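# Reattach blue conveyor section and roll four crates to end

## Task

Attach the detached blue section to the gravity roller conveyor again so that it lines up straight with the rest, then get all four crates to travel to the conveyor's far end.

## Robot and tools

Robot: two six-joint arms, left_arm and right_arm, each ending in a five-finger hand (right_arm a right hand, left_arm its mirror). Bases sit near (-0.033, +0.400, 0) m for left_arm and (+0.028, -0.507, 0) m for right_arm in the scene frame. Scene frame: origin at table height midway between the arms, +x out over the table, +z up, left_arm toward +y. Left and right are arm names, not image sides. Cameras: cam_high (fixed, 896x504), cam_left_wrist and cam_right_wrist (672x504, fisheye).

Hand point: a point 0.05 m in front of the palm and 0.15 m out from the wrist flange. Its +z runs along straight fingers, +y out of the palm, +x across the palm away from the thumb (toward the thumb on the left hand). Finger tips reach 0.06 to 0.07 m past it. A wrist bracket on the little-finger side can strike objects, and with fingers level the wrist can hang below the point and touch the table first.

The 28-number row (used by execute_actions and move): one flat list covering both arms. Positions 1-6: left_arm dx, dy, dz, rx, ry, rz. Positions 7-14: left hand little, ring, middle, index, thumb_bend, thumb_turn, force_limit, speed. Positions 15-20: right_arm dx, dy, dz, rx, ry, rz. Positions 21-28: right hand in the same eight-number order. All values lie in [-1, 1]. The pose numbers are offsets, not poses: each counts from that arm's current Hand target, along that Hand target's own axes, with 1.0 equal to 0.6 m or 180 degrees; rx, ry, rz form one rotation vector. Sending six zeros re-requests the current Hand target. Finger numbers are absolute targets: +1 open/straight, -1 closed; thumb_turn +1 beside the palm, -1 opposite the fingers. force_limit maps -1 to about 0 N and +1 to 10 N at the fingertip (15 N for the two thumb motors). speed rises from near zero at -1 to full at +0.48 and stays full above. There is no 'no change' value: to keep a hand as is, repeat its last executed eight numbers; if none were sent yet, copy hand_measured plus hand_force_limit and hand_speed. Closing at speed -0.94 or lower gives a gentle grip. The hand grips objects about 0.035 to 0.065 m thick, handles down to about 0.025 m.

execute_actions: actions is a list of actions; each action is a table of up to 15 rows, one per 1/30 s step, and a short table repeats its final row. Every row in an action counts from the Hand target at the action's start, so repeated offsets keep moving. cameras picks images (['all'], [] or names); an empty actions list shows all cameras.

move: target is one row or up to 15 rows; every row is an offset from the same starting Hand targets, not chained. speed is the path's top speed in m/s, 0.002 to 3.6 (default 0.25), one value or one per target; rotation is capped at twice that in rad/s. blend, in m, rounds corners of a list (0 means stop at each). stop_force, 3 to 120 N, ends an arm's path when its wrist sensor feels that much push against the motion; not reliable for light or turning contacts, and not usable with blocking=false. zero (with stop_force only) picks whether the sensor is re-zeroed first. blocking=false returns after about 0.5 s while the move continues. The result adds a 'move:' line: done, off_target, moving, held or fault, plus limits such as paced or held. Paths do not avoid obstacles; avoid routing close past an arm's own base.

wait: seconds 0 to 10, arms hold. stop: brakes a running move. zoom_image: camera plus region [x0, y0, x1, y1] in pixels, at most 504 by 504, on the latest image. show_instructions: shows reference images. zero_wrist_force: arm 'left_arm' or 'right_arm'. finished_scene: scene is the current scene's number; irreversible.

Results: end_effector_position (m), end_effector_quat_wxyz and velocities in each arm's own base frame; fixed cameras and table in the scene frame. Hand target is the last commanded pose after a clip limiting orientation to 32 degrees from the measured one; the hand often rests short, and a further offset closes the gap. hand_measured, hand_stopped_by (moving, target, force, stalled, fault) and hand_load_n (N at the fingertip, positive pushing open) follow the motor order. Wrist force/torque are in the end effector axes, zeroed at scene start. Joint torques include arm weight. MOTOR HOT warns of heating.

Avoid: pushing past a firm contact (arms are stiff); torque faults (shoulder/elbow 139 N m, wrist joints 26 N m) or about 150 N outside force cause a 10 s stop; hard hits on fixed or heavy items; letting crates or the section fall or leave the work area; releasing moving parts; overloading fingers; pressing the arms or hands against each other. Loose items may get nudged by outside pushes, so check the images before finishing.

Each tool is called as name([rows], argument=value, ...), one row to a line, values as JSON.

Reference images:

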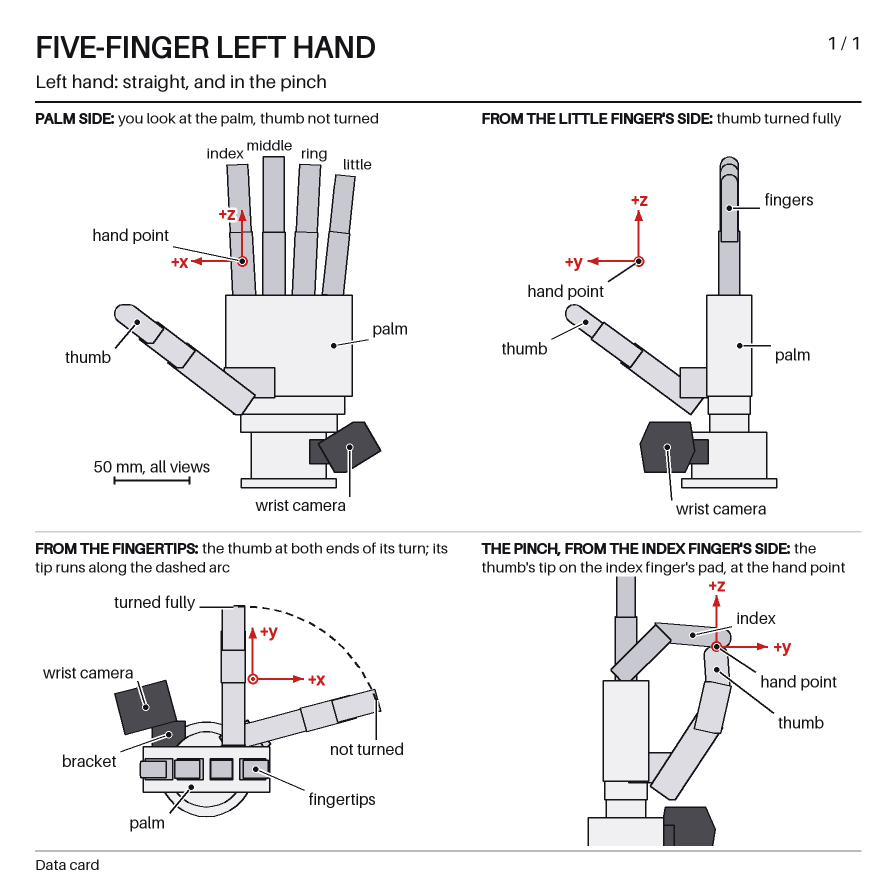

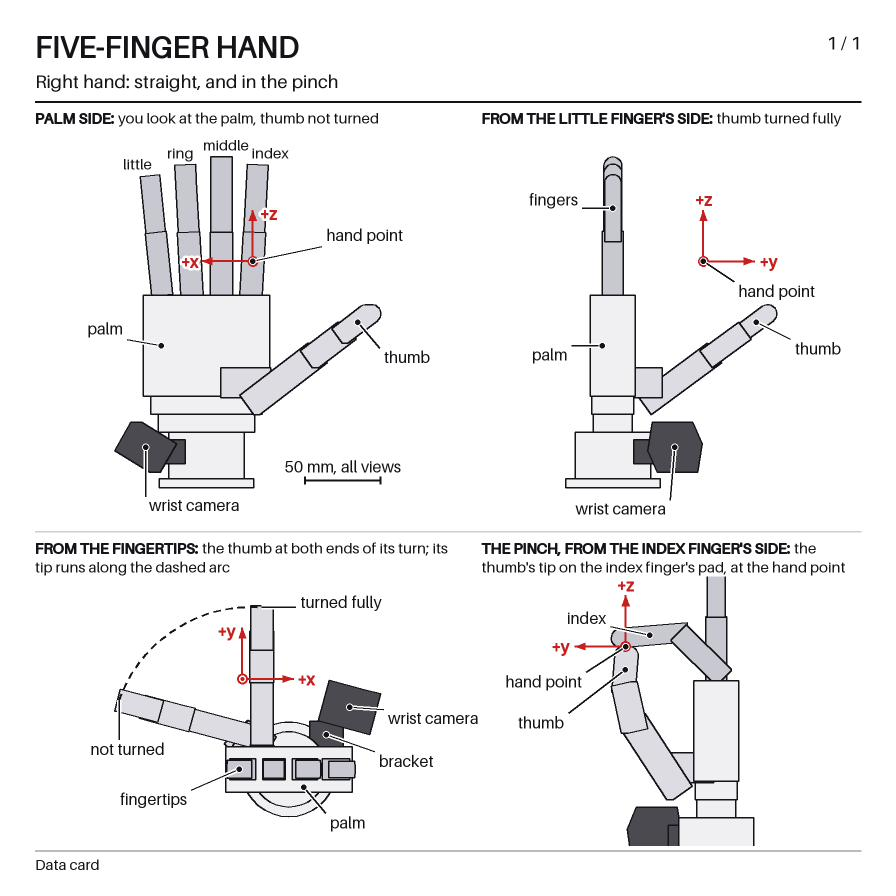

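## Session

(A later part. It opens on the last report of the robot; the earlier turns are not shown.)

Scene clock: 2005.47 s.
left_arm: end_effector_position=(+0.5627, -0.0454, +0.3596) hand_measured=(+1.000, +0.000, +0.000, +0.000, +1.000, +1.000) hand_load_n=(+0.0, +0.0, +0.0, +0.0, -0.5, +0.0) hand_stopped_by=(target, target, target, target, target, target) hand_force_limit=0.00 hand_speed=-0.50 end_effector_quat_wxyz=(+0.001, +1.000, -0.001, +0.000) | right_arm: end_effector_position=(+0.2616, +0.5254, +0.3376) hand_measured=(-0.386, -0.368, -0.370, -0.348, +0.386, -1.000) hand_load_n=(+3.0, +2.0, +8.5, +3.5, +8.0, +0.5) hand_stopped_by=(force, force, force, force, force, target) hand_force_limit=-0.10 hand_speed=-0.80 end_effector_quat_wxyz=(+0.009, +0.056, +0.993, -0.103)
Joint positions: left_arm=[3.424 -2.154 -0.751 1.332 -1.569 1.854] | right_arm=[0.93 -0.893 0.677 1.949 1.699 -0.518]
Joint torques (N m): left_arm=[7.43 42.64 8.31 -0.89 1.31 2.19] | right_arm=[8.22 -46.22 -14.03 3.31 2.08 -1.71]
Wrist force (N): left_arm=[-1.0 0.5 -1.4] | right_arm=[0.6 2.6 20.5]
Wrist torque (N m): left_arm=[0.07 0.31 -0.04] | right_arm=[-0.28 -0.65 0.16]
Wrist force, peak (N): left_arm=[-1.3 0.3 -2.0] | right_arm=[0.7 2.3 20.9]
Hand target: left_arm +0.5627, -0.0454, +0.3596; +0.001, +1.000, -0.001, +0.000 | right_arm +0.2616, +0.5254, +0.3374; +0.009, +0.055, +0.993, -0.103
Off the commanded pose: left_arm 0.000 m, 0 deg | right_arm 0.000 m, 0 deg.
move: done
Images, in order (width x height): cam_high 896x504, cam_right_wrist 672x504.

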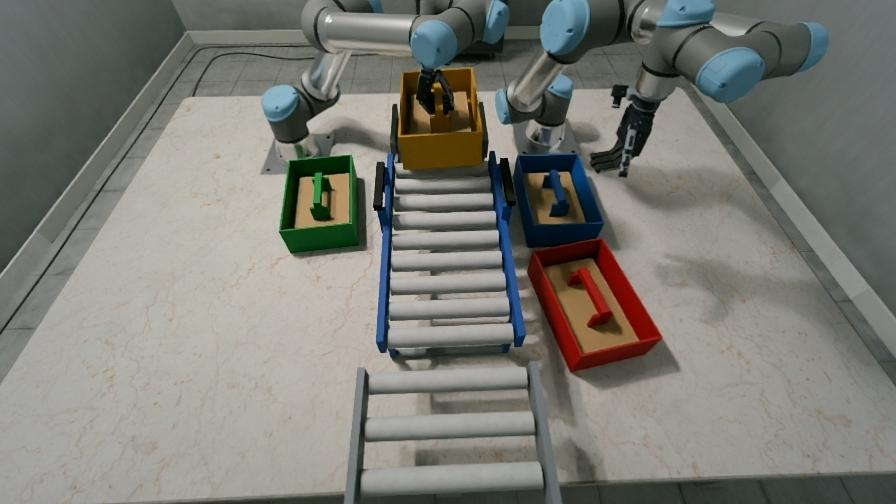

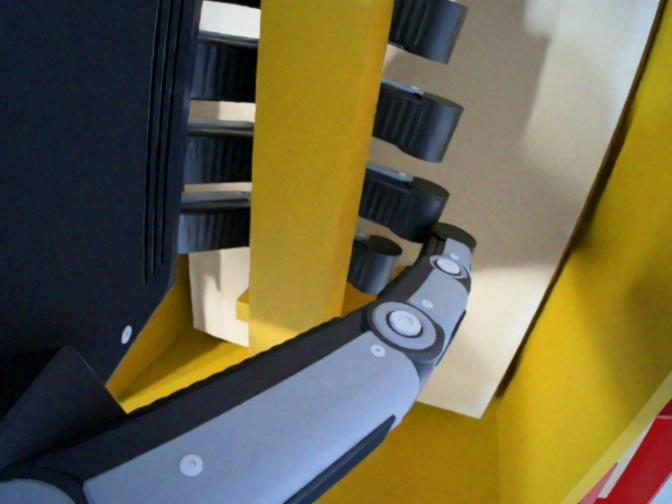

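move(target=[0,0,0,0,0,0,1,0,0,0,1,1,0,-0.5,0.002,0.0136,0.0652,0,0,0,-0.7,-0.7,-0.7,-0.7,-0.1,-1,-0.1,-0.8], speed=0.03, stop_force=6, cameras=["cam_high","cam_right_wrist"])

zoom_image(camera="cam_high", region=[350, 40, 550, 200])

Scene clock: 2019.53 s.
left_arm: end_effector_position=(+0.5627, -0.0454, +0.3596) hand_measured=(+1.000, +0.000, +0.000, +0.000, +1.000, +1.000) hand_load_n=(+0.0, +0.0, +0.0, +0.0, +0.0, +0.0) hand_stopped_by=(target, target, target, target, target, target) hand_force_limit=0.00 hand_speed=-0.50 end_effector_quat_wxyz=(+0.001, +1.000, -0.001, +0.000) | right_arm: end_effector_position=(+0.2616, +0.5255, +0.3180) hand_measured=(-0.386, -0.368, -0.370, -0.348, +0.386, -1.000) hand_load_n=(+0.0, +0.0, +6.5, +11.0, +8.5, +0.5) hand_stopped_by=(force, force, force, force, force, target) hand_force_limit=-0.10 hand_speed=-0.80 end_effector_quat_wxyz=(+0.009, +0.055, +0.993, -0.103)
Joint positions: left_arm=[3.424 -2.154 -0.751 1.332 -1.569 1.854] | right_arm=[0.93 -0.905 0.749 1.891 1.7 -0.518]
Joint torques (N m): left_arm=[7.87 42.04 8.97 -0.94 1.19 2.16] | right_arm=[5.14 -42.55 -35.54 5.74 0.08 0.64]
Wrist force (N): left_arm=[-1.2 0.8 -1.5] | right_arm=[0.4 1.3 15.2]
Wrist torque (N m): left_arm=[0.11 0.33 -0.05] | right_arm=[-0.15 -0.06 0.00]
Wrist force, peak (N): left_arm=[-1.3 0.4 -2.0] | right_arm=[0.5 2.6 20.6]
Hand target: left_arm +0.5627, -0.0454, +0.3596; +0.001, +1.000, -0.001, +0.000 | right_arm +0.2616, +0.5255, +0.3180; +0.009, +0.055, +0.993, -0.103 (not the last commanded pose)
Off the commanded pose: left_arm 0.000 m, 0 deg | right_arm 0.021 m, 0 deg.
move: contact (right_arm)
Images, in order (width x height): cam_high 896x504, cam_right_wrist 672x504.

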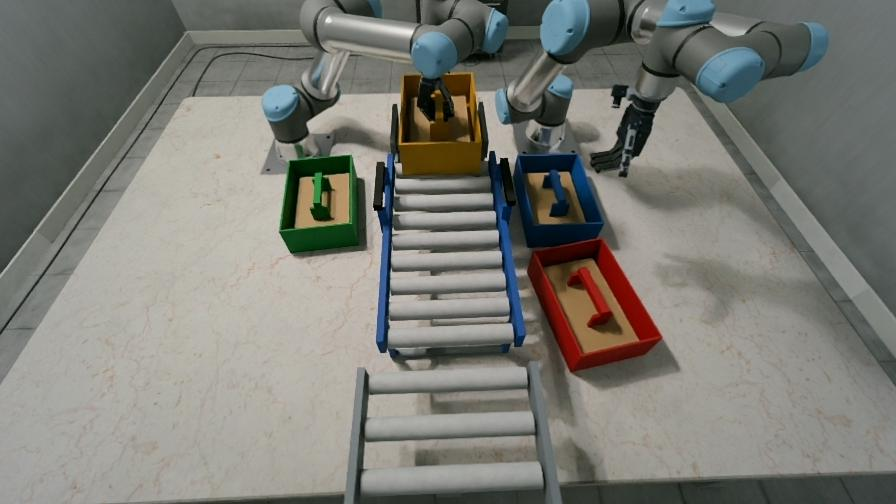

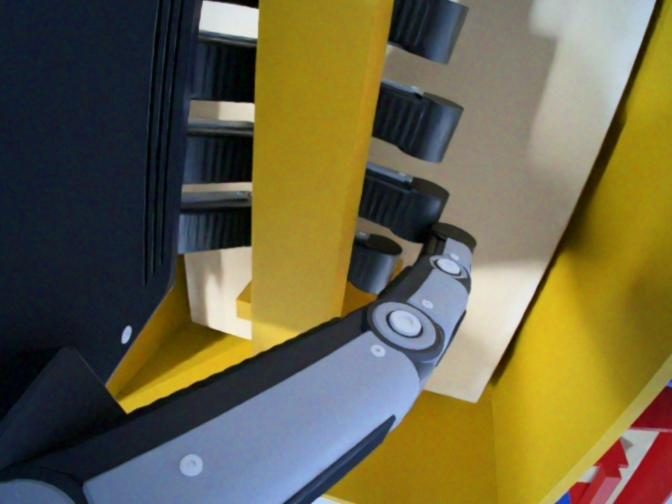

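Scaled by 2.520 from the camera's 896x504 image, which has a finer 1280x720 frame.

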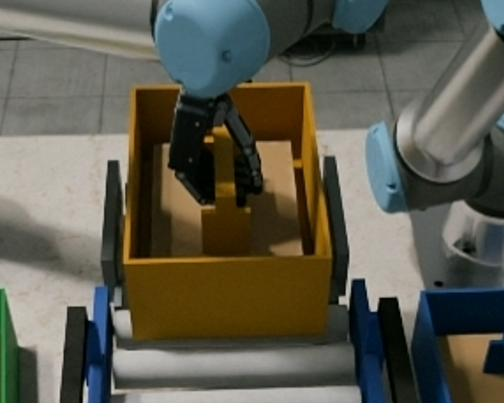

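move(target=[0,0,0,0,0,0,1,0,0,0,1,1,0,-0.5,0.0004,0.0027,0.013,0,0,0,-0.7,-0.7,-0.7,-0.7,-0.1,-1,-0.1,-0.8], speed=0.02, stop_force=14, cameras=["cam_high"])

zoom_image(camera="cam_high", region=[350, 40, 550, 200])

Scene clock: 2028.00 s.
left_arm: end_effector_position=(+0.5627, -0.0454, +0.3596) hand_measured=(+1.000, +0.000, +0.000, +0.000, +1.000, +1.000) hand_load_n=(+0.0, +0.0, +0.0, +0.0, +0.0, +0.0) hand_stopped_by=(target, target, target, target, target, target) hand_force_limit=0.00 hand_speed=-0.50 end_effector_quat_wxyz=(+0.001, +1.000, -0.001, +0.000) | right_arm: end_effector_position=(+0.2616, +0.5255, +0.3167) hand_measured=(-0.386, -0.368, -0.370, -0.348, +0.386, -1.000) hand_load_n=(+0.0, +0.0, +5.0, +1.0, +9.0, +0.5) hand_stopped_by=(force, force, force, force, force, target) hand_force_limit=-0.10 hand_speed=-0.80 end_effector_quat_wxyz=(+0.009, +0.055, +0.993, -0.103)
Joint positions: left_arm=[3.424 -2.154 -0.751 1.332 -1.569 1.854] | right_arm=[0.93 -0.906 0.753 1.887 1.7 -0.518]
Joint torques (N m): left_arm=[7.1 42.78 8.53 -1 1.14 2.14] | right_arm=[4.93 -36.21 -31.08 4.36 0.22 -0.13]
Wrist force (N): left_arm=[-1.0 0.2 -1.7] | right_arm=[-0.7 -1.5 2.0]
Wrist torque (N m): left_arm=[0.04 0.30 -0.02] | right_arm=[-0.13 0.00 -0.01]
Wrist force, peak (N): left_arm=[-1.2 0.7 -1.8] | right_arm=[0.1 1.2 15.5]
Hand target: left_arm +0.5627, -0.0454, +0.3596; +0.001, +1.000, -0.001, +0.000 | right_arm +0.2616, +0.5255, +0.3167; +0.009, +0.055, +0.993, -0.103 (not the last commanded pose)
Off the commanded pose: left_arm 0.000 m, 0 deg | right_arm 0.007 m, 0 deg.
move: contact (right_arm)
Images, in order (width x height): cam_high 896x504.

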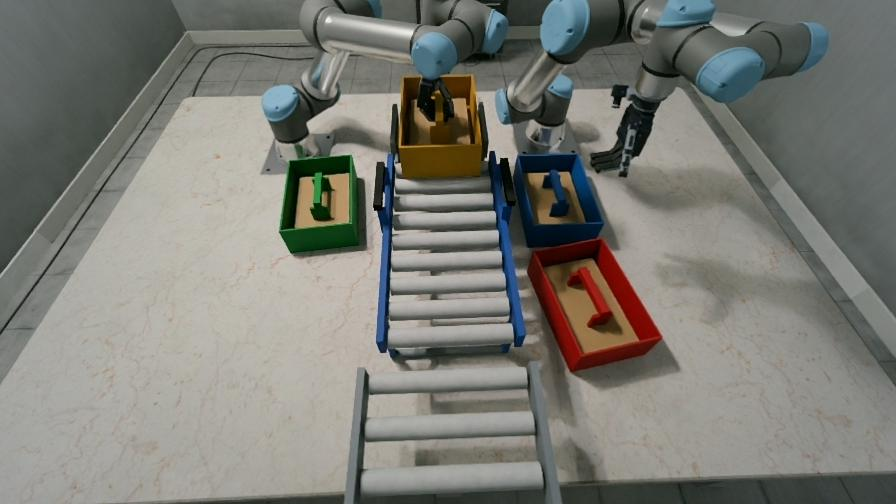

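Scaled by 2.520 from the camera's 896x504 image, which has a finer 1280x720 frame.

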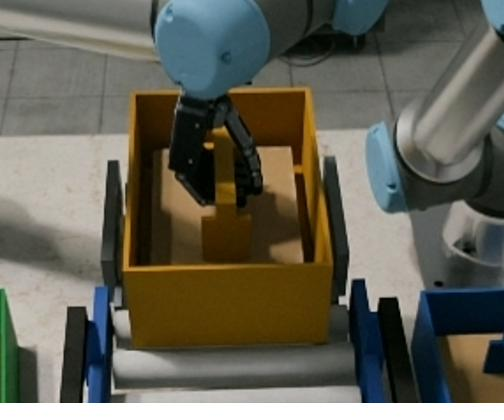

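move(target=[0,0,0,0,0,0,1,0,0,0,1,1,0,-0.5,0,0,0,0,0,0,-0.7,-0.7,-0.7,-0.7,1,-1,-0.1,-0.3])

move(target=[0,0,0,0,0,0,1,0,0,0,1,1,0,-0.5,0,0,0,0,0,0,-0.7,-0.7,-0.7,-0.7,1,0.6,-0.1,-0.3], cameras=["cam_high","cam_right_wrist"])

Scene clock: 2044.57 s.
left_arm: end_effector_position=(+0.5627, -0.0454, +0.3596) hand_measured=(+1.000, +0.000, +0.000, +0.000, +1.000, +1.000) hand_load_n=(+0.0, +0.0, +0.0, +0.5, -0.5, +0.0) hand_stopped_by=(target, target, target, target, target, target) hand_force_limit=0.00 hand_speed=-0.50 end_effector_quat_wxyz=(+0.001, +1.000, -0.001, +0.000) | right_arm: end_effector_position=(+0.2616, +0.5255, +0.3167) hand_measured=(-0.386, -0.368, -0.372, -0.348, +1.000, -1.000) hand_load_n=(+0.0, +0.0, +0.0, +0.5, +0.0, +0.0) hand_stopped_by=(force, force, force, force, target, target) hand_force_limit=-0.10 hand_speed=-0.30 end_effector_quat_wxyz=(+0.009, +0.055, +0.993, -0.103)
Joint positions: left_arm=[3.424 -2.154 -0.751 1.332 -1.569 1.854] | right_arm=[0.93 -0.906 0.753 1.887 1.7 -0.518]
Joint torques (N m): left_arm=[7.99 42.66 8.71 -0.96 1.05 2.21] | right_arm=[5.1 -36.18 -30.1 3.86 0.08 -0.24]
Wrist force (N): left_arm=[-1.2 0.4 -1.5] | right_arm=[-0.4 -1.4 2.0]
Wrist torque (N m): left_arm=[0.06 0.34 -0.04] | right_arm=[-0.10 -0.05 0.01]
Wrist force, peak (N): left_arm=[-1.3 0.4 -1.9] | right_arm=[-0.5 -1.9 2.1]
Hand target: left_arm +0.5627, -0.0454, +0.3596; +0.001, +1.000, -0.001, +0.000 | right_arm +0.2616, +0.5255, +0.3167; +0.009, +0.055, +0.993, -0.103
Off the commanded pose: left_arm 0.000 m, 0 deg | right_arm 0.000 m, 0 deg.
move: done

Scene clock: 2046.03 s.
left_arm: end_effector_position=(+0.5627, -0.0454, +0.3596) hand_measured=(+1.000, +0.000, +0.000, +0.000, +1.000, +1.000) hand_load_n=(+0.0, +0.0, +0.0, +0.5, +0.0, +0.0) hand_stopped_by=(target, target, target, target, target, target) hand_force_limit=0.00 hand_speed=-0.50 end_effector_quat_wxyz=(+0.001, +1.000, -0.001, +0.000) | right_arm: end_effector_position=(+0.2616, +0.5255, +0.3167) hand_measured=(-0.386, -0.368, -0.372, -0.348, +1.000, +0.600) hand_load_n=(+0.0, +0.0, +0.5, +1.0, +0.0, +0.0) hand_stopped_by=(force, force, force, force, target, target) hand_force_limit=-0.10 hand_speed=-0.30 end_effector_quat_wxyz=(+0.009, +0.055, +0.993, -0.103)
Joint positions: left_arm=[3.424 -2.154 -0.751 1.332 -1.569 1.854] | right_arm=[0.93 -0.906 0.753 1.887 1.7 -0.518]
Joint torques (N m): left_arm=[7.21 42.22 9.14 -0.96 1.01 2.16] | right_arm=[5.11 -35.21 -30.11 3.12 0.14 -0.31]
Wrist force (N): left_arm=[-1.2 0.5 -1.6] | right_arm=[-0.6 -1.7 1.9]
Wrist torque (N m): left_arm=[0.08 0.33 -0.04] | right_arm=[-0.14 0.00 -0.01]
Wrist force, peak (N): left_arm=[-1.5 0.3 -1.7] | right_arm=[-0.6 -1.6 2.2]
Hand target: left_arm +0.5627, -0.0454, +0.3596; +0.001, +1.000, -0.001, +0.000 | right_arm +0.2616, +0.5255, +0.3167; +0.009, +0.055, +0.993, -0.103
Off the commanded pose: left_arm 0.000 m, 0 deg | right_arm 0.000 m, 0 deg.
move: done
Images, in order (width x height): cam_high 896x504, cam_right_wrist 672x504.

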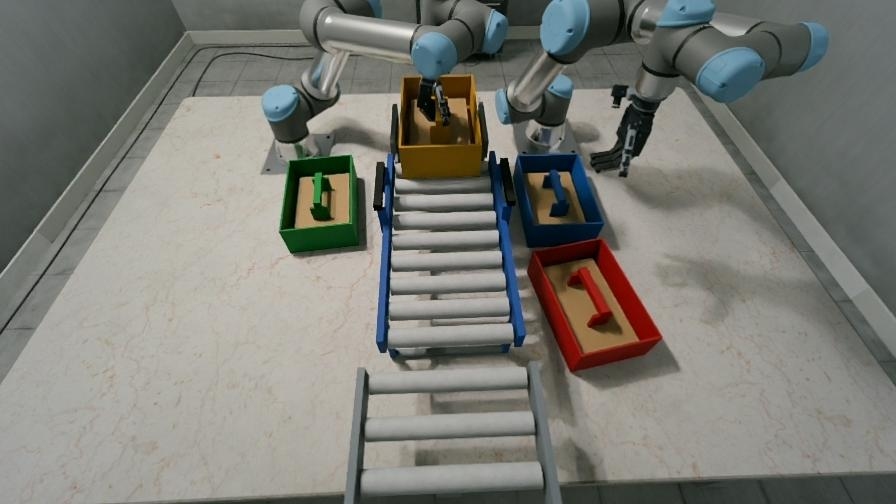

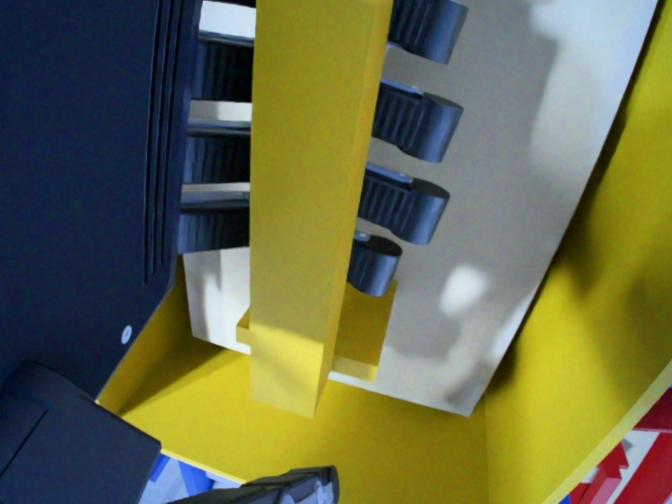

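move(target=[0,0,0,0,0,0,1,0,0,0,1,1,0,-0.5,0,0,0,0,0,0,0,0,0,0,1,1,-0.1,0.3])

move([
  [0,0,0,0,0,0,1,0,0,0,1,1,0,-0.5,0,-0.095,0,0,0,0,0,0,0,0,1,1,-0.1,0.3],
  [0,0,0,0,0,0,1,0,0,0,1,1,0,-0.5,-0.007,-0.12,-0.2445,0,0,0,0,0,0,0,1,1,-0.1,0.3],
], speed=[0.2,0.35], blend=[0.01,0], cameras=["cam_high","cam_right_wrist"])

Scene clock: 2058.97 s.
left_arm: end_effector_position=(+0.5627, -0.0454, +0.3596) hand_measured=(+1.000, +0.000, +0.000, +0.000, +1.000, +1.000) hand_load_n=(+0.0, +0.0, +0.0, +0.0, +0.0, +0.0) hand_stopped_by=(target, target, target, target, target, target) hand_force_limit=0.00 hand_speed=-0.50 end_effector_quat_wxyz=(+0.001, +1.000, -0.001, +0.000) | right_arm: end_effector_position=(+0.2616, +0.5255, +0.3167) hand_measured=(+0.000, +0.000, +0.000, +0.000, +1.000, +1.000) hand_load_n=(-0.5, +0.0, +0.0, +0.0, +0.0, +0.0) hand_stopped_by=(target, target, target, target, target, target) hand_force_limit=-0.10 hand_speed=0.30 end_effector_quat_wxyz=(+0.009, +0.055, +0.993, -0.103)
Joint positions: left_arm=[3.424 -2.154 -0.751 1.332 -1.569 1.854] | right_arm=[0.93 -0.906 0.753 1.887 1.7 -0.518]
Joint torques (N m): left_arm=[7.73 42.2 8.85 -1.13 1.01 2.19] | right_arm=[4.76 -35.59 -27.19 1.93 0.2 -0.16]
Wrist force (N): left_arm=[-1.0 0.4 -1.6] | right_arm=[-0.3 -1.9 1.3]
Wrist torque (N m): left_arm=[0.05 0.31 -0.03] | right_arm=[-0.14 0.00 -0.01]
Wrist force, peak (N): left_arm=[-1.1 0.4 -1.9] | right_arm=[-3.7 -1.1 1.1]
Hand target: left_arm +0.5627, -0.0454, +0.3596; +0.001, +1.000, -0.001, +0.000 | right_arm +0.2616, +0.5255, +0.3167; +0.009, +0.055, +0.993, -0.103
Off the commanded pose: left_arm 0.000 m, 0 deg | right_arm 0.000 m, 0 deg.
move: done

Scene clock: 2061.03 s.
left_arm: end_effector_position=(+0.5627, -0.0454, +0.3596) hand_measured=(+1.000, +0.000, +0.000, +0.000, +1.000, +1.000) hand_load_n=(+0.0, +0.0, +0.0, +0.0, +0.0, +0.0) hand_stopped_by=(target, target, target, target, target, target) hand_force_limit=0.00 hand_speed=-0.50 end_effector_quat_wxyz=(+0.001, +1.000, -0.001, +0.000) | right_arm: end_effector_position=(+0.2562, +0.4839, +0.4738) hand_measured=(+0.000, +0.000, +0.000, +0.000, +1.000, +1.000) hand_load_n=(+0.5, +0.0, +0.0, +0.0, +0.0, +0.0) hand_stopped_by=(target, target, target, target, target, target) hand_force_limit=-0.10 hand_speed=0.30 end_effector_quat_wxyz=(+0.016, +0.054, +0.994, -0.089)
Joint positions: left_arm=[3.424 -2.154 -0.751 1.332 -1.569 1.854] | right_arm=[0.887 -0.762 0.035 2.424 1.701 -0.566]
Joint torques (N m): left_arm=[7.47 42.5 9.13 -0.98 0.98 2.21] | right_arm=[-9.32 -36.04 -25.78 4.37 -1.35 -1.55]
Wrist force (N): left_arm=[-1.0 0.1 -1.6] | right_arm=[0.0 -2.2 1.4]
Wrist torque (N m): left_arm=[0.02 0.31 -0.03] | right_arm=[-0.19 -0.05 -0.02]
Wrist force, peak (N): left_arm=[-1.2 0.5 -1.8] | right_arm=[0.0 -2.3 2.5]
Hand target: left_arm +0.5627, -0.0454, +0.3596; +0.001, +1.000, -0.001, +0.000 | right_arm +0.2568, +0.4852, +0.4751; +0.009, +0.055, +0.993, -0.103
Off the commanded pose: left_arm 0.000 m, 0 deg | right_arm 0.002 m, 2 deg.
elbow stopped short (right arm): the move would have taken joint 3 (elbow) straighter than the controller allows.
move: done
Images, in order (width x height): cam_high 896x504, cam_right_wrist 672x504.

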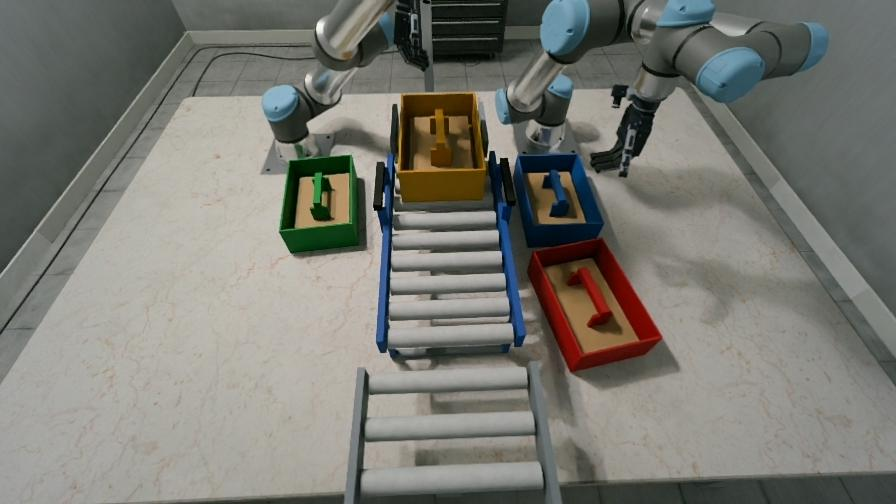

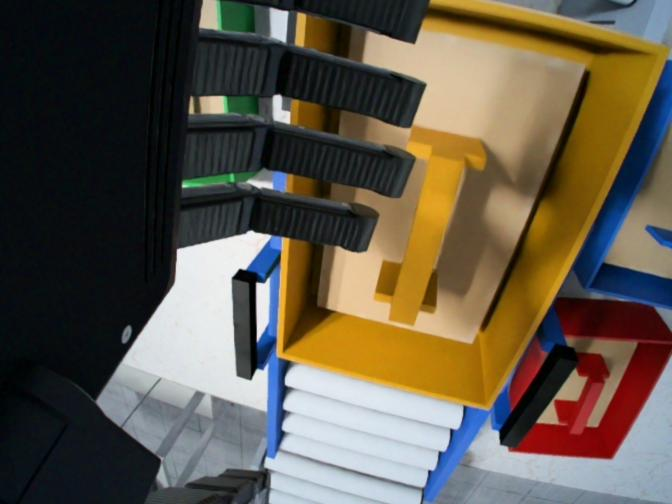

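wait(seconds=1, cameras=["cam_high", "cam_right_wrist"])

Scene clock: 2064.97 s.
left_arm: end_effector_position=(+0.5627, -0.0454, +0.3596) hand_measured=(+1.000, +0.000, +0.000, +0.000, +1.000, +1.000) hand_load_n=(+0.0, +0.0, +0.0, +0.0, +0.0, +0.0) hand_stopped_by=(target, target, target, target, target, target) hand_force_limit=0.00 hand_speed=-0.50 end_effector_quat_wxyz=(+0.001, +1.000, -0.001, +0.000) | right_arm: end_effector_position=(+0.2562, +0.4839, +0.4738) hand_measured=(+0.000, +0.000, +0.000, +0.000, +1.000, +1.000) hand_load_n=(+0.0, +0.0, +0.0, +0.0, +0.0, +0.0) hand_stopped_by=(target, target, target, target, target, target) hand_force_limit=-0.10 hand_speed=0.30 end_effector_quat_wxyz=(+0.016, +0.054, +0.994, -0.089)
Joint positions: left_arm=[3.424 -2.154 -0.751 1.332 -1.569 1.854] | right_arm=[0.887 -0.762 0.035 2.424 1.701 -0.566]
Joint torques (N m): left_arm=[7.43 42.53 9.1 -1.01 0.87 2.18] | right_arm=[-8.82 -34.37 -25.44 4.23 -1.41 -1.44]
Wrist force (N): left_arm=[-1.1 0.5 -1.5] | right_arm=[0.1 -2.0 1.3]
Wrist torque (N m): left_arm=[0.07 0.33 -0.04] | right_arm=[-0.15 -0.05 -0.01]
Wrist force, peak (N): left_arm=[-1.5 0.2 -1.7] | right_arm=[0.0 -2.2 1.4]
Hand target: left_arm +0.5627, -0.0454, +0.3596; +0.001, +1.000, -0.001, +0.000 | right_arm +0.2568, +0.4852, +0.4751; +0.009, +0.055, +0.993, -0.103
Off the commanded pose: left_arm 0.000 m, 0 deg | right_arm 0.002 m, 2 deg.
wait: 1.00 s; at rest from the start
Images, in order (width x height): cam_high 896x504, cam_right_wrist 672x504.

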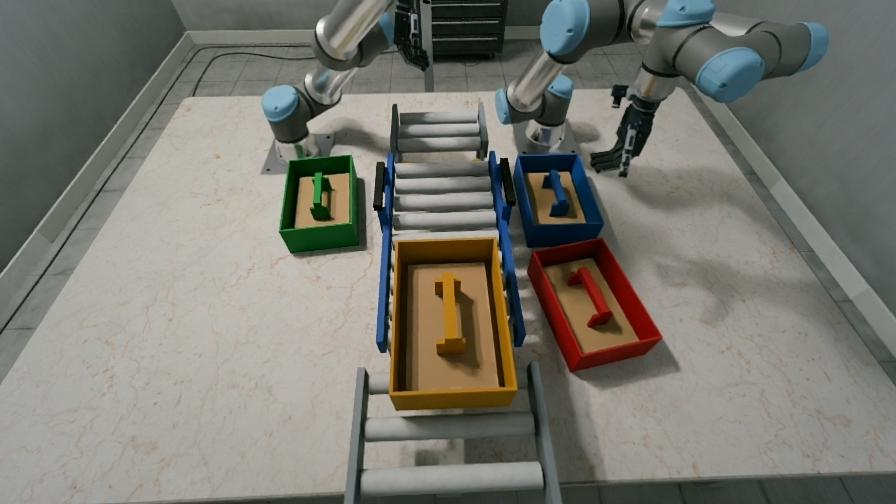

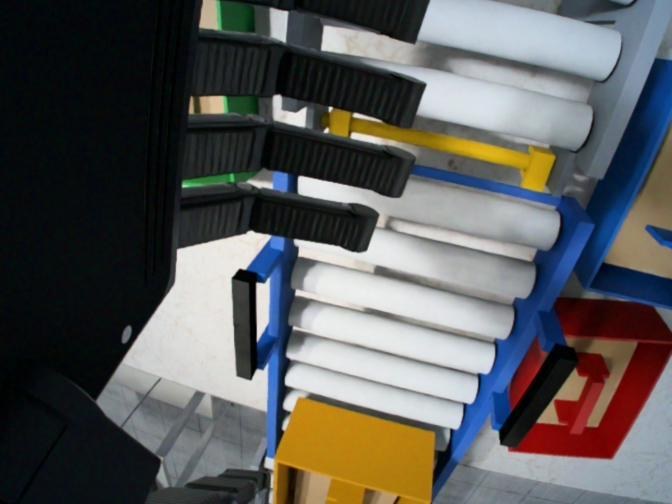

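wait(seconds=0.5, cameras=["all"])

Scene clock: 2097.47 s.
left_arm: end_effector_position=(+0.5627, -0.0454, +0.3596) hand_measured=(+1.000, +0.000, +0.000, +0.000, +1.000, +1.000) hand_load_n=(+0.0, +0.0, +0.0, +0.0, +0.0, +0.0) hand_stopped_by=(target, target, target, target, target, target) hand_force_limit=0.00 hand_speed=-0.50 end_effector_quat_wxyz=(+0.001, +1.000, -0.001, +0.000) | right_arm: end_effector_position=(+0.2562, +0.4839, +0.4738) hand_measured=(+0.000, +0.000, +0.000, +0.000, +1.000, +1.000) hand_load_n=(+0.0, +0.0, +0.0, +0.0, +0.0, +0.0) hand_stopped_by=(target, target, target, target, target, target) hand_force_limit=-0.10 hand_speed=0.30 end_effector_quat_wxyz=(+0.016, +0.054, +0.994, -0.089)
Joint positions: left_arm=[3.424 -2.154 -0.751 1.332 -1.569 1.854] | right_arm=[0.887 -0.762 0.035 2.424 1.701 -0.566]
Joint torques (N m): left_arm=[7.62 41.72 9.79 -1.2 0.73 2.24] | right_arm=[-8.19 -35.04 -25.27 4.2 -1.38 -1.32]
Wrist force (N): left_arm=[-1.1 0.6 -1.6] | right_arm=[0.0 -2.0 1.5]
Wrist torque (N m): left_arm=[0.10 0.32 -0.04] | right_arm=[-0.16 -0.04 -0.01]
Wrist force, peak (N): left_arm=[-1.1 0.6 -1.9] | right_arm=[-0.1 -2.3 1.6]
Hand target: left_arm +0.5627, -0.0454, +0.3596; +0.001, +1.000, -0.001, +0.000 | right_arm +0.2568, +0.4852, +0.4751; +0.009, +0.055, +0.993, -0.103
Off the commanded pose: left_arm 0.000 m, 0 deg | right_arm 0.002 m, 2 deg.
wait: 0.50 s; at rest from the start

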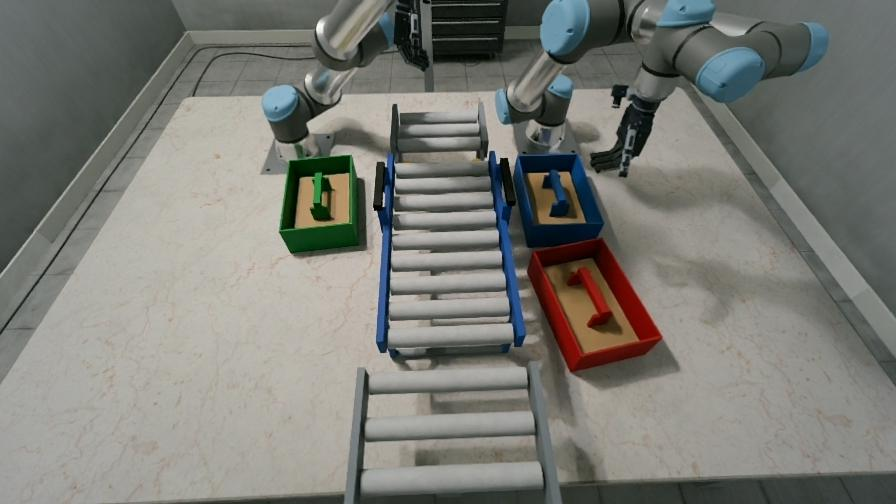

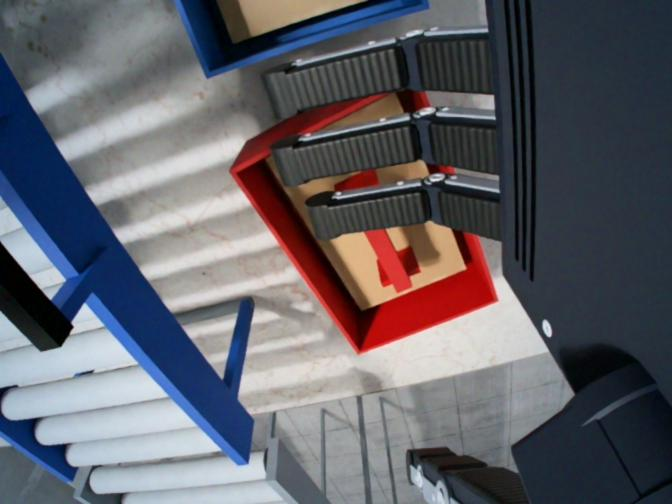

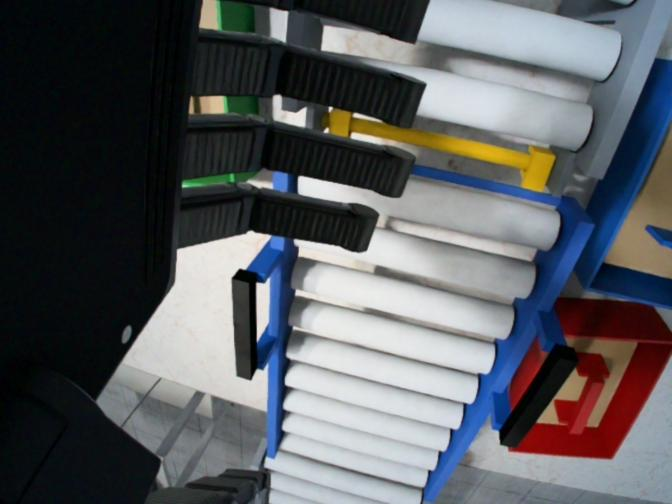

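zoom_image(camera="cam_high", region=[240, 130, 400, 270])

zoom_image(camera="cam_high", region=[500, 130, 680, 390])

Scaled by 3.150 from the camera's 896x504 image, which has a finer 1280x720 frame.

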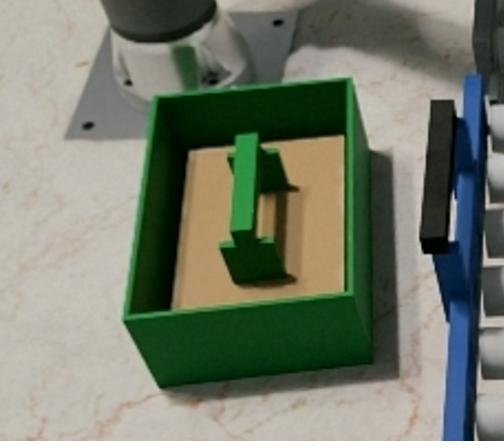

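Scaled by 1.938 from the camera's 896x504 image, which has a finer 1280x720 frame.

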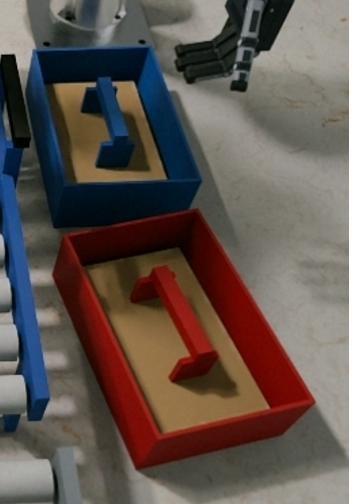

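move([
  [0.162,-0.0757,0.1827,0,0,-0.0703,0,0,0,0,1,1,0,-0.5,-0.168,-0.266,0.154,-0.0662,0.0011,-0.0801,0,0,0,0,1,1,-0.1,0.3],
  [0.2953,-0.1003,0.3493,0,0,-0.0703,0,0,0,0,1,1,0,-0.5,-0.186,-0.498,0.475,-0.0662,0.0011,-0.0801,0,0,0,0,1,1,-0.1,0.3],
], blend=0.03, speed=0.2, cameras=["all"])

Scene clock: 2196.43 s.
left_arm: end_effector_position=(+0.7388, +0.0139, +0.1494) hand_measured=(+0.000, +0.000, +0.000, +0.000, +1.000, +1.000) hand_load_n=(+0.0, +0.0, +0.0, +0.0, +0.0, +0.0) hand_stopped_by=(target, target, target, target, target, target) hand_force_limit=0.00 hand_speed=-0.50 end_effector_quat_wxyz=(+0.002, +0.994, +0.111, +0.007) | right_arm: end_effector_position=(+0.3362, +0.1239, +0.2604) hand_measured=(+0.000, +0.000, +0.000, +0.000, +1.000, +1.000) hand_load_n=(+0.0, +0.0, +0.0, +0.0, -0.5, +0.0) hand_stopped_by=(target, target, target, target, target, target) hand_force_limit=-0.10 hand_speed=0.30 end_effector_quat_wxyz=(+0.000, -0.071, +0.998, +0.000)
Joint positions: left_arm=[3.43 -2.829 -0.035 1.307 -1.564 1.636] | right_arm=[-0.241 -1.557 1.754 1.373 1.571 -1.953]
Joint torques (N m): left_arm=[5.6 48.1 33.42 -4.53 2.18 -2.23] | right_arm=[-8.42 -23.77 -8.4 1.18 -1.64 -1.58]
Wrist force (N): left_arm=[-1.8 0.0 -1.6] | right_arm=[-0.2 -2.3 1.3]
Wrist torque (N m): left_arm=[-0.02 0.40 0.14] | right_arm=[-0.12 -0.02 -0.03]
Wrist force, peak (N): left_arm=[-1.6 0.6 -2.0] | right_arm=[0.0 -2.9 2.0]
Hand target: left_arm +0.7398, +0.0141, +0.1497; +0.001, +0.994, +0.109, -0.001 | right_arm +0.3362, +0.1238, +0.2604; +0.000, -0.071, +0.998, +0.000
Off the commanded pose: left_arm 0.001 m, 1 deg | right_arm 0.000 m, 0 deg.
elbow stopped short (left arm): the move would have taken joint 3 (elbow) straighter than the controller allows.
move: done

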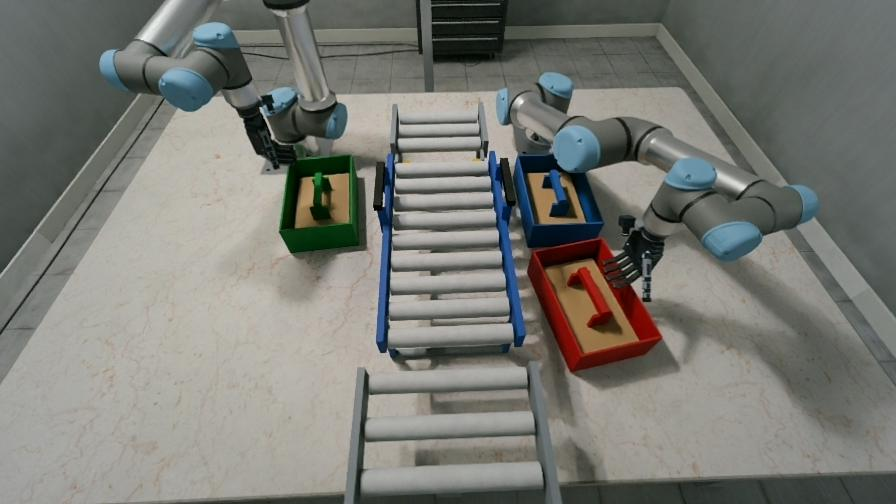

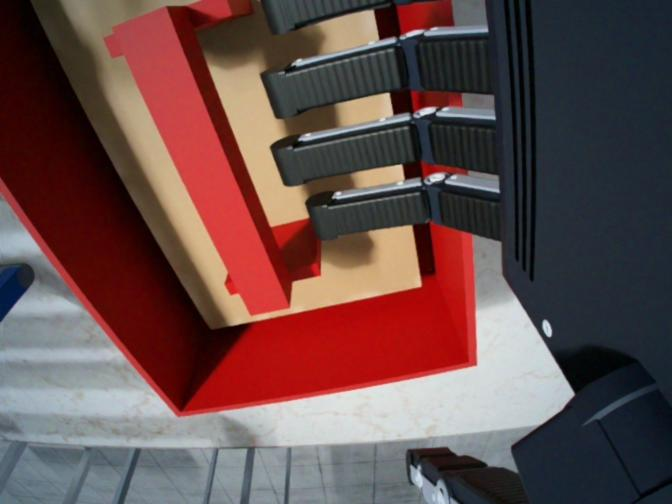

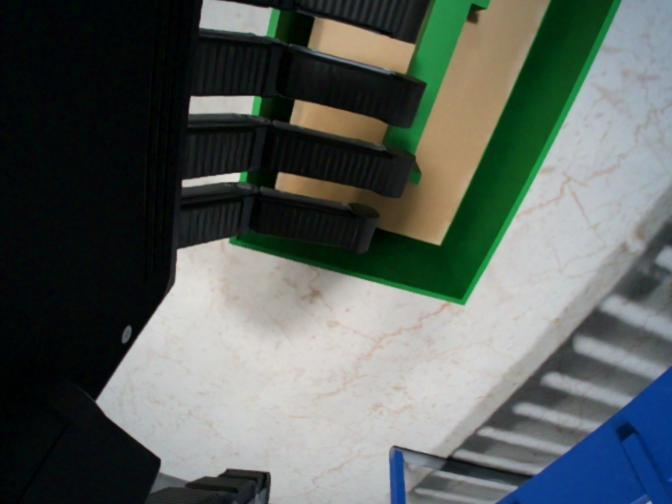

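move(target=[0.02,0.0225,0.0162,0,0,0,0,0,0,0,1,1,0,-0.5,0,0,0.15,0,0,0,0,0,0,0,1,1,-0.1,0.3], speed=0.1, cameras=["cam_left_wrist","cam_right_wrist"])

Scene clock: 2232.63 s.
left_arm: end_effector_position=(+0.7530, +0.0034, +0.1396) hand_measured=(+0.000, +0.000, +0.000, +0.000, +1.000, +1.000) hand_load_n=(+0.0, +0.0, +0.0, +0.0, +0.0, +0.0) hand_stopped_by=(target, target, target, target, target, target) hand_force_limit=0.00 hand_speed=-0.50 end_effector_quat_wxyz=(+0.004, +0.993, +0.116, +0.028) | right_arm: end_effector_position=(+0.3362, +0.1238, +0.1705) hand_measured=(+0.000, +0.000, +0.000, +0.000, +1.000, +1.000) hand_load_n=(+0.0, +0.0, +0.0, +0.5, +0.0, +0.0) hand_stopped_by=(target, target, target, target, target, target) hand_force_limit=-0.10 hand_speed=0.30 end_effector_quat_wxyz=(+0.000, -0.071, +0.998, +0.000)
Joint positions: left_arm=[3.413 -2.84 -0.035 1.357 -1.553 1.61] | right_arm=[-0.242 -1.489 1.924 1.135 1.571 -1.953]
Joint torques (N m): left_arm=[-3.95 48.32 32.42 -0.2 2.18 -2.29] | right_arm=[6.59 -12.22 -6.9 1.19 -1.75 1.53]
Wrist force (N): left_arm=[-1.4 0.6 -1.4] | right_arm=[0.1 -2.0 1.5]
Wrist torque (N m): left_arm=[0.05 0.33 0.19] | right_arm=[-0.08 -0.07 -0.05]
Wrist force, peak (N): left_arm=[-1.9 0.6 -2.0] | right_arm=[-0.2 -2.2 2.0]
Hand target: left_arm +0.7544, +0.0035, +0.1400; +0.001, +0.994, +0.109, -0.001 | right_arm +0.3362, +0.1238, +0.1704; +0.000, -0.071, +0.998, +0.000
Off the commanded pose: left_arm 0.001 m, 3 deg | right_arm 0.000 m, 0 deg.
elbow stopped short (left arm): the move would have taken joint 3 (elbow) straighter than the controller allows.
move: off_target (left_arm)
Images, in order (width x height): cam_left_wrist 672x504, cam_right_wrist 672x504.

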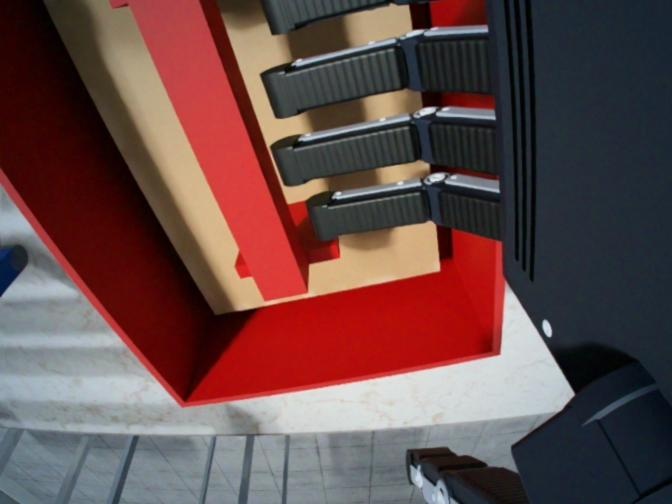

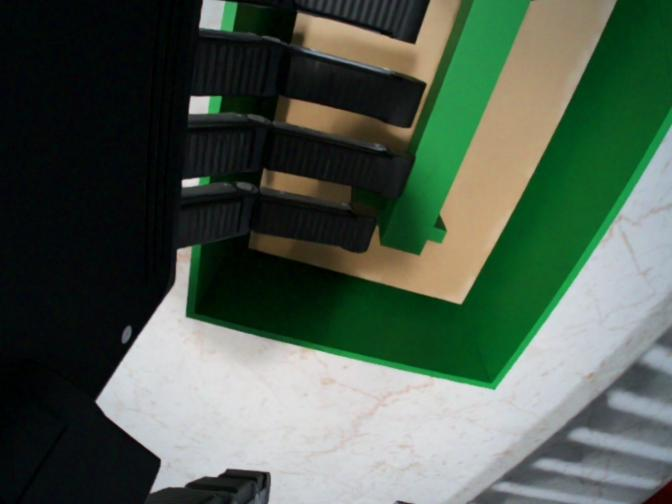

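move(target=[0,0,0.0873,0,0,0,0,0,0,0,1,1,0,-0.5,0,0.0117,0.138,0,0,0,0,0,0,0,1,1,-0.1,0.3], speed=0.035, stop_force=7, cameras=["cam_left_wrist","cam_right_wrist"])

Scene clock: 2259.70 s.
left_arm: end_effector_position=(+0.7537, +0.0033, +0.0875) hand_measured=(+0.000, +0.000, +0.000, +0.000, +1.000, +1.000) hand_load_n=(+0.0, +0.0, +0.0, +0.5, +0.0, +0.0) hand_stopped_by=(target, target, target, target, target, target) hand_force_limit=0.00 hand_speed=-0.50 end_effector_quat_wxyz=(+0.001, +0.994, +0.110, +0.003) | right_arm: end_effector_position=(+0.3352, +0.1308, +0.0876) hand_measured=(+0.000, +0.000, +0.000, +0.000, +1.000, +1.000) hand_load_n=(+0.0, +0.0, +0.0, +0.0, +0.0, +0.0) hand_stopped_by=(target, target, target, target, target, target) hand_force_limit=-0.10 hand_speed=0.30 end_effector_quat_wxyz=(+0.000, -0.071, +0.998, +0.000)
Joint positions: left_arm=[3.409 -2.908 -0.035 1.378 -1.567 1.617] | right_arm=[-0.219 -1.377 2.041 0.907 1.571 -1.931]
Joint torques (N m): left_arm=[-4.34 48.82 25.37 -0.26 -2.14 2.19] | right_arm=[7.32 -14.71 -3.57 0.98 -0.01 1.57]
Wrist force (N): left_arm=[-1.6 0.5 -1.5] | right_arm=[-0.3 -2.3 1.6]
Wrist torque (N m): left_arm=[0.04 0.35 -0.04] | right_arm=[-0.17 -0.02 -0.24]
Wrist force, peak (N): left_arm=[-2.0 0.7 -1.7] | right_arm=[0.0 -2.5 1.5]
Hand target: left_arm +0.7544, +0.0033, +0.0876; +0.001, +0.994, +0.109, -0.001 | right_arm +0.3352, +0.1308, +0.0876; +0.000, -0.071, +0.998, +0.000
Off the commanded pose: left_arm 0.001 m, 0 deg | right_arm 0.000 m, 0 deg.
elbow stopped short (left arm): the move would have taken joint 3 (elbow) straighter than the controller allows.
move: done
Images, in order (width x height): cam_left_wrist 672x504, cam_right_wrist 672x504.

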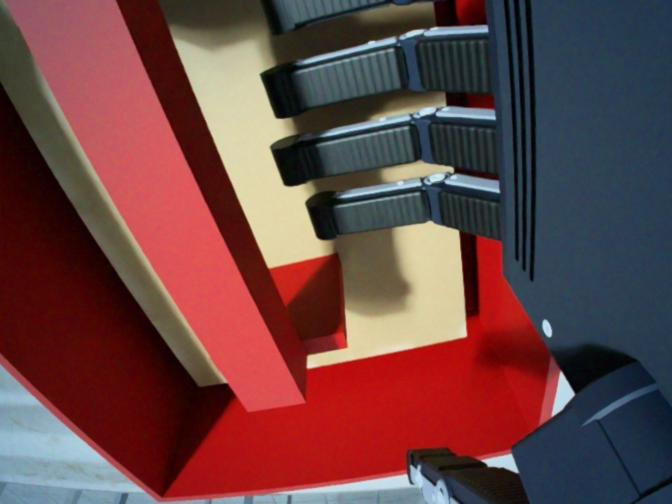

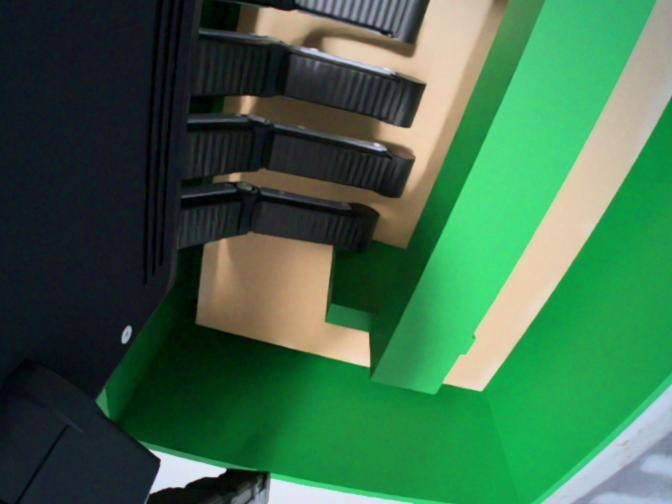

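move(target=[0,0.1017,0,0,0,0,0,0,0,0,1,1,0,-0.5,0,0.0985,0,0,0,0,0,0,0,0,1,1,-0.1,0.3], speed=0.04, stop_force=7, cameras=["cam_left_wrist","cam_right_wrist"])

move(target=[0,0,0,0,0,0,0,0,0,0,1,-1,-0.1,-0.4,0,0,0,0,0,0,0,0,0,0,1,-1,-0.1,-0.4])

Scene clock: 2277.90 s.
left_arm: end_effector_position=(+0.7663, -0.0562, +0.0875) hand_measured=(+0.000, +0.000, +0.000, +0.000, +1.000, +1.000) hand_load_n=(+0.5, -0.5, +0.0, +0.0, +0.0, +0.0) hand_stopped_by=(target, target, target, target, target, target) hand_force_limit=0.00 hand_speed=-0.50 end_effector_quat_wxyz=(+0.005, +0.993, +0.115, +0.024) | right_arm: end_effector_position=(+0.3269, +0.1893, +0.0876) hand_measured=(+0.000, +0.000, +0.000, +0.000, +1.000, +1.000) hand_load_n=(+0.5, +0.5, +0.5, +0.5, +0.0, +0.0) hand_stopped_by=(target, target, target, target, target, target) hand_force_limit=-0.10 hand_speed=0.30 end_effector_quat_wxyz=(+0.000, -0.071, +0.998, +0.000)
Joint positions: left_arm=[3.326 -2.906 -0.035 1.417 -1.557 1.525] | right_arm=[-0.026 -1.355 2.013 0.913 1.571 -1.738]
Joint torques (N m): left_arm=[-4.2 61.55 23.38 -0.16 2.15 -2.4] | right_arm=[8.49 -16.62 -26.46 4.42 0.53 1.6]
Wrist force (N): left_arm=[-1.2 0.5 -1.4] | right_arm=[0.0 -6.3 2.9]
Wrist torque (N m): left_arm=[0.04 0.28 0.15] | right_arm=[-0.29 -0.08 -0.37]
Wrist force, peak (N): left_arm=[-1.8 0.4 -1.8] | right_arm=[0.1 -10.6 3.3]
Hand target: left_arm +0.7677, -0.0562, +0.0878; +0.001, +0.994, +0.109, -0.001 | right_arm +0.3269, +0.1893, +0.0876; +0.000, -0.071, +0.998, +0.000
Off the commanded pose: left_arm 0.001 m, 3 deg | right_arm 0.000 m, 0 deg.
elbow stopped short (left arm): the move would have taken joint 3 (elbow) straighter than the controller allows.
move: off_target (left_arm)
Images, in order (width x height): cam_left_wrist 672x504, cam_right_wrist 672x504.

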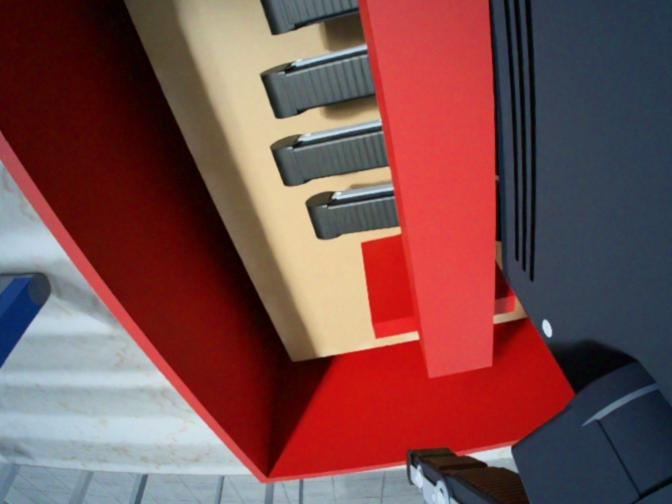

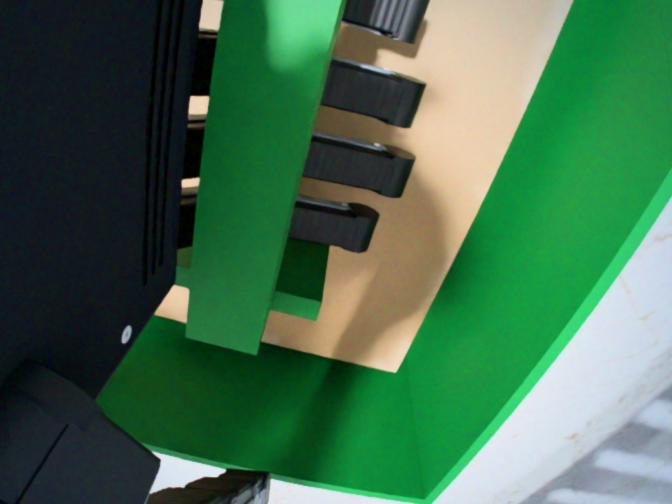

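Scene clock: 2279.90 s.
left_arm: end_effector_position=(+0.7663, -0.0562, +0.0875) hand_measured=(+0.000, +0.000, +0.000, +0.000, +1.000, -1.000) hand_load_n=(+0.0, +0.0, +0.0, +0.0, +0.0, +0.0) hand_stopped_by=(target, target, target, target, target, target) hand_force_limit=-0.10 hand_speed=-0.40 end_effector_quat_wxyz=(+0.005, +0.993, +0.115, +0.024) | right_arm: end_effector_position=(+0.3269, +0.1893, +0.0876) hand_measured=(+0.000, +0.000, +0.000, +0.000, +1.000, -1.000) hand_load_n=(+0.5, +0.0, +0.0, +0.5, +0.0, +0.0) hand_stopped_by=(target, target, target, target, target, target) hand_force_limit=-0.10 hand_speed=-0.40 end_effector_quat_wxyz=(+0.000, -0.071, +0.998, +0.000)
Joint positions: left_arm=[3.326 -2.906 -0.035 1.417 -1.557 1.525] | right_arm=[-0.026 -1.355 2.013 0.913 1.571 -1.738]
Joint torques (N m): left_arm=[-3.9 61.43 23.6 -0.66 1.78 -1.98] | right_arm=[9.18 -16.92 -26.08 3.77 0.32 1.28]
Wrist force (N): left_arm=[-1.1 0.7 -1.6] | right_arm=[0.0 -6.4 3.0]
Wrist torque (N m): left_arm=[0.08 0.27 0.15] | right_arm=[-0.30 -0.08 -0.38]
Wrist force, peak (N): left_arm=[-1.4 0.6 -1.7] | right_arm=[-0.2 -6.7 3.1]
Hand target: left_arm +0.7677, -0.0562, +0.0878; +0.001, +0.994, +0.109, -0.001 | right_arm +0.3269, +0.1893, +0.0876; +0.000, -0.071, +0.998, +0.000
Off the commanded pose: left_arm 0.001 m, 3 deg | right_arm 0.000 m, 0 deg.
elbow stopped short (left arm): the move would have taken joint 3 (elbow) straighter than the controller allows.
move: off_target (left_arm)


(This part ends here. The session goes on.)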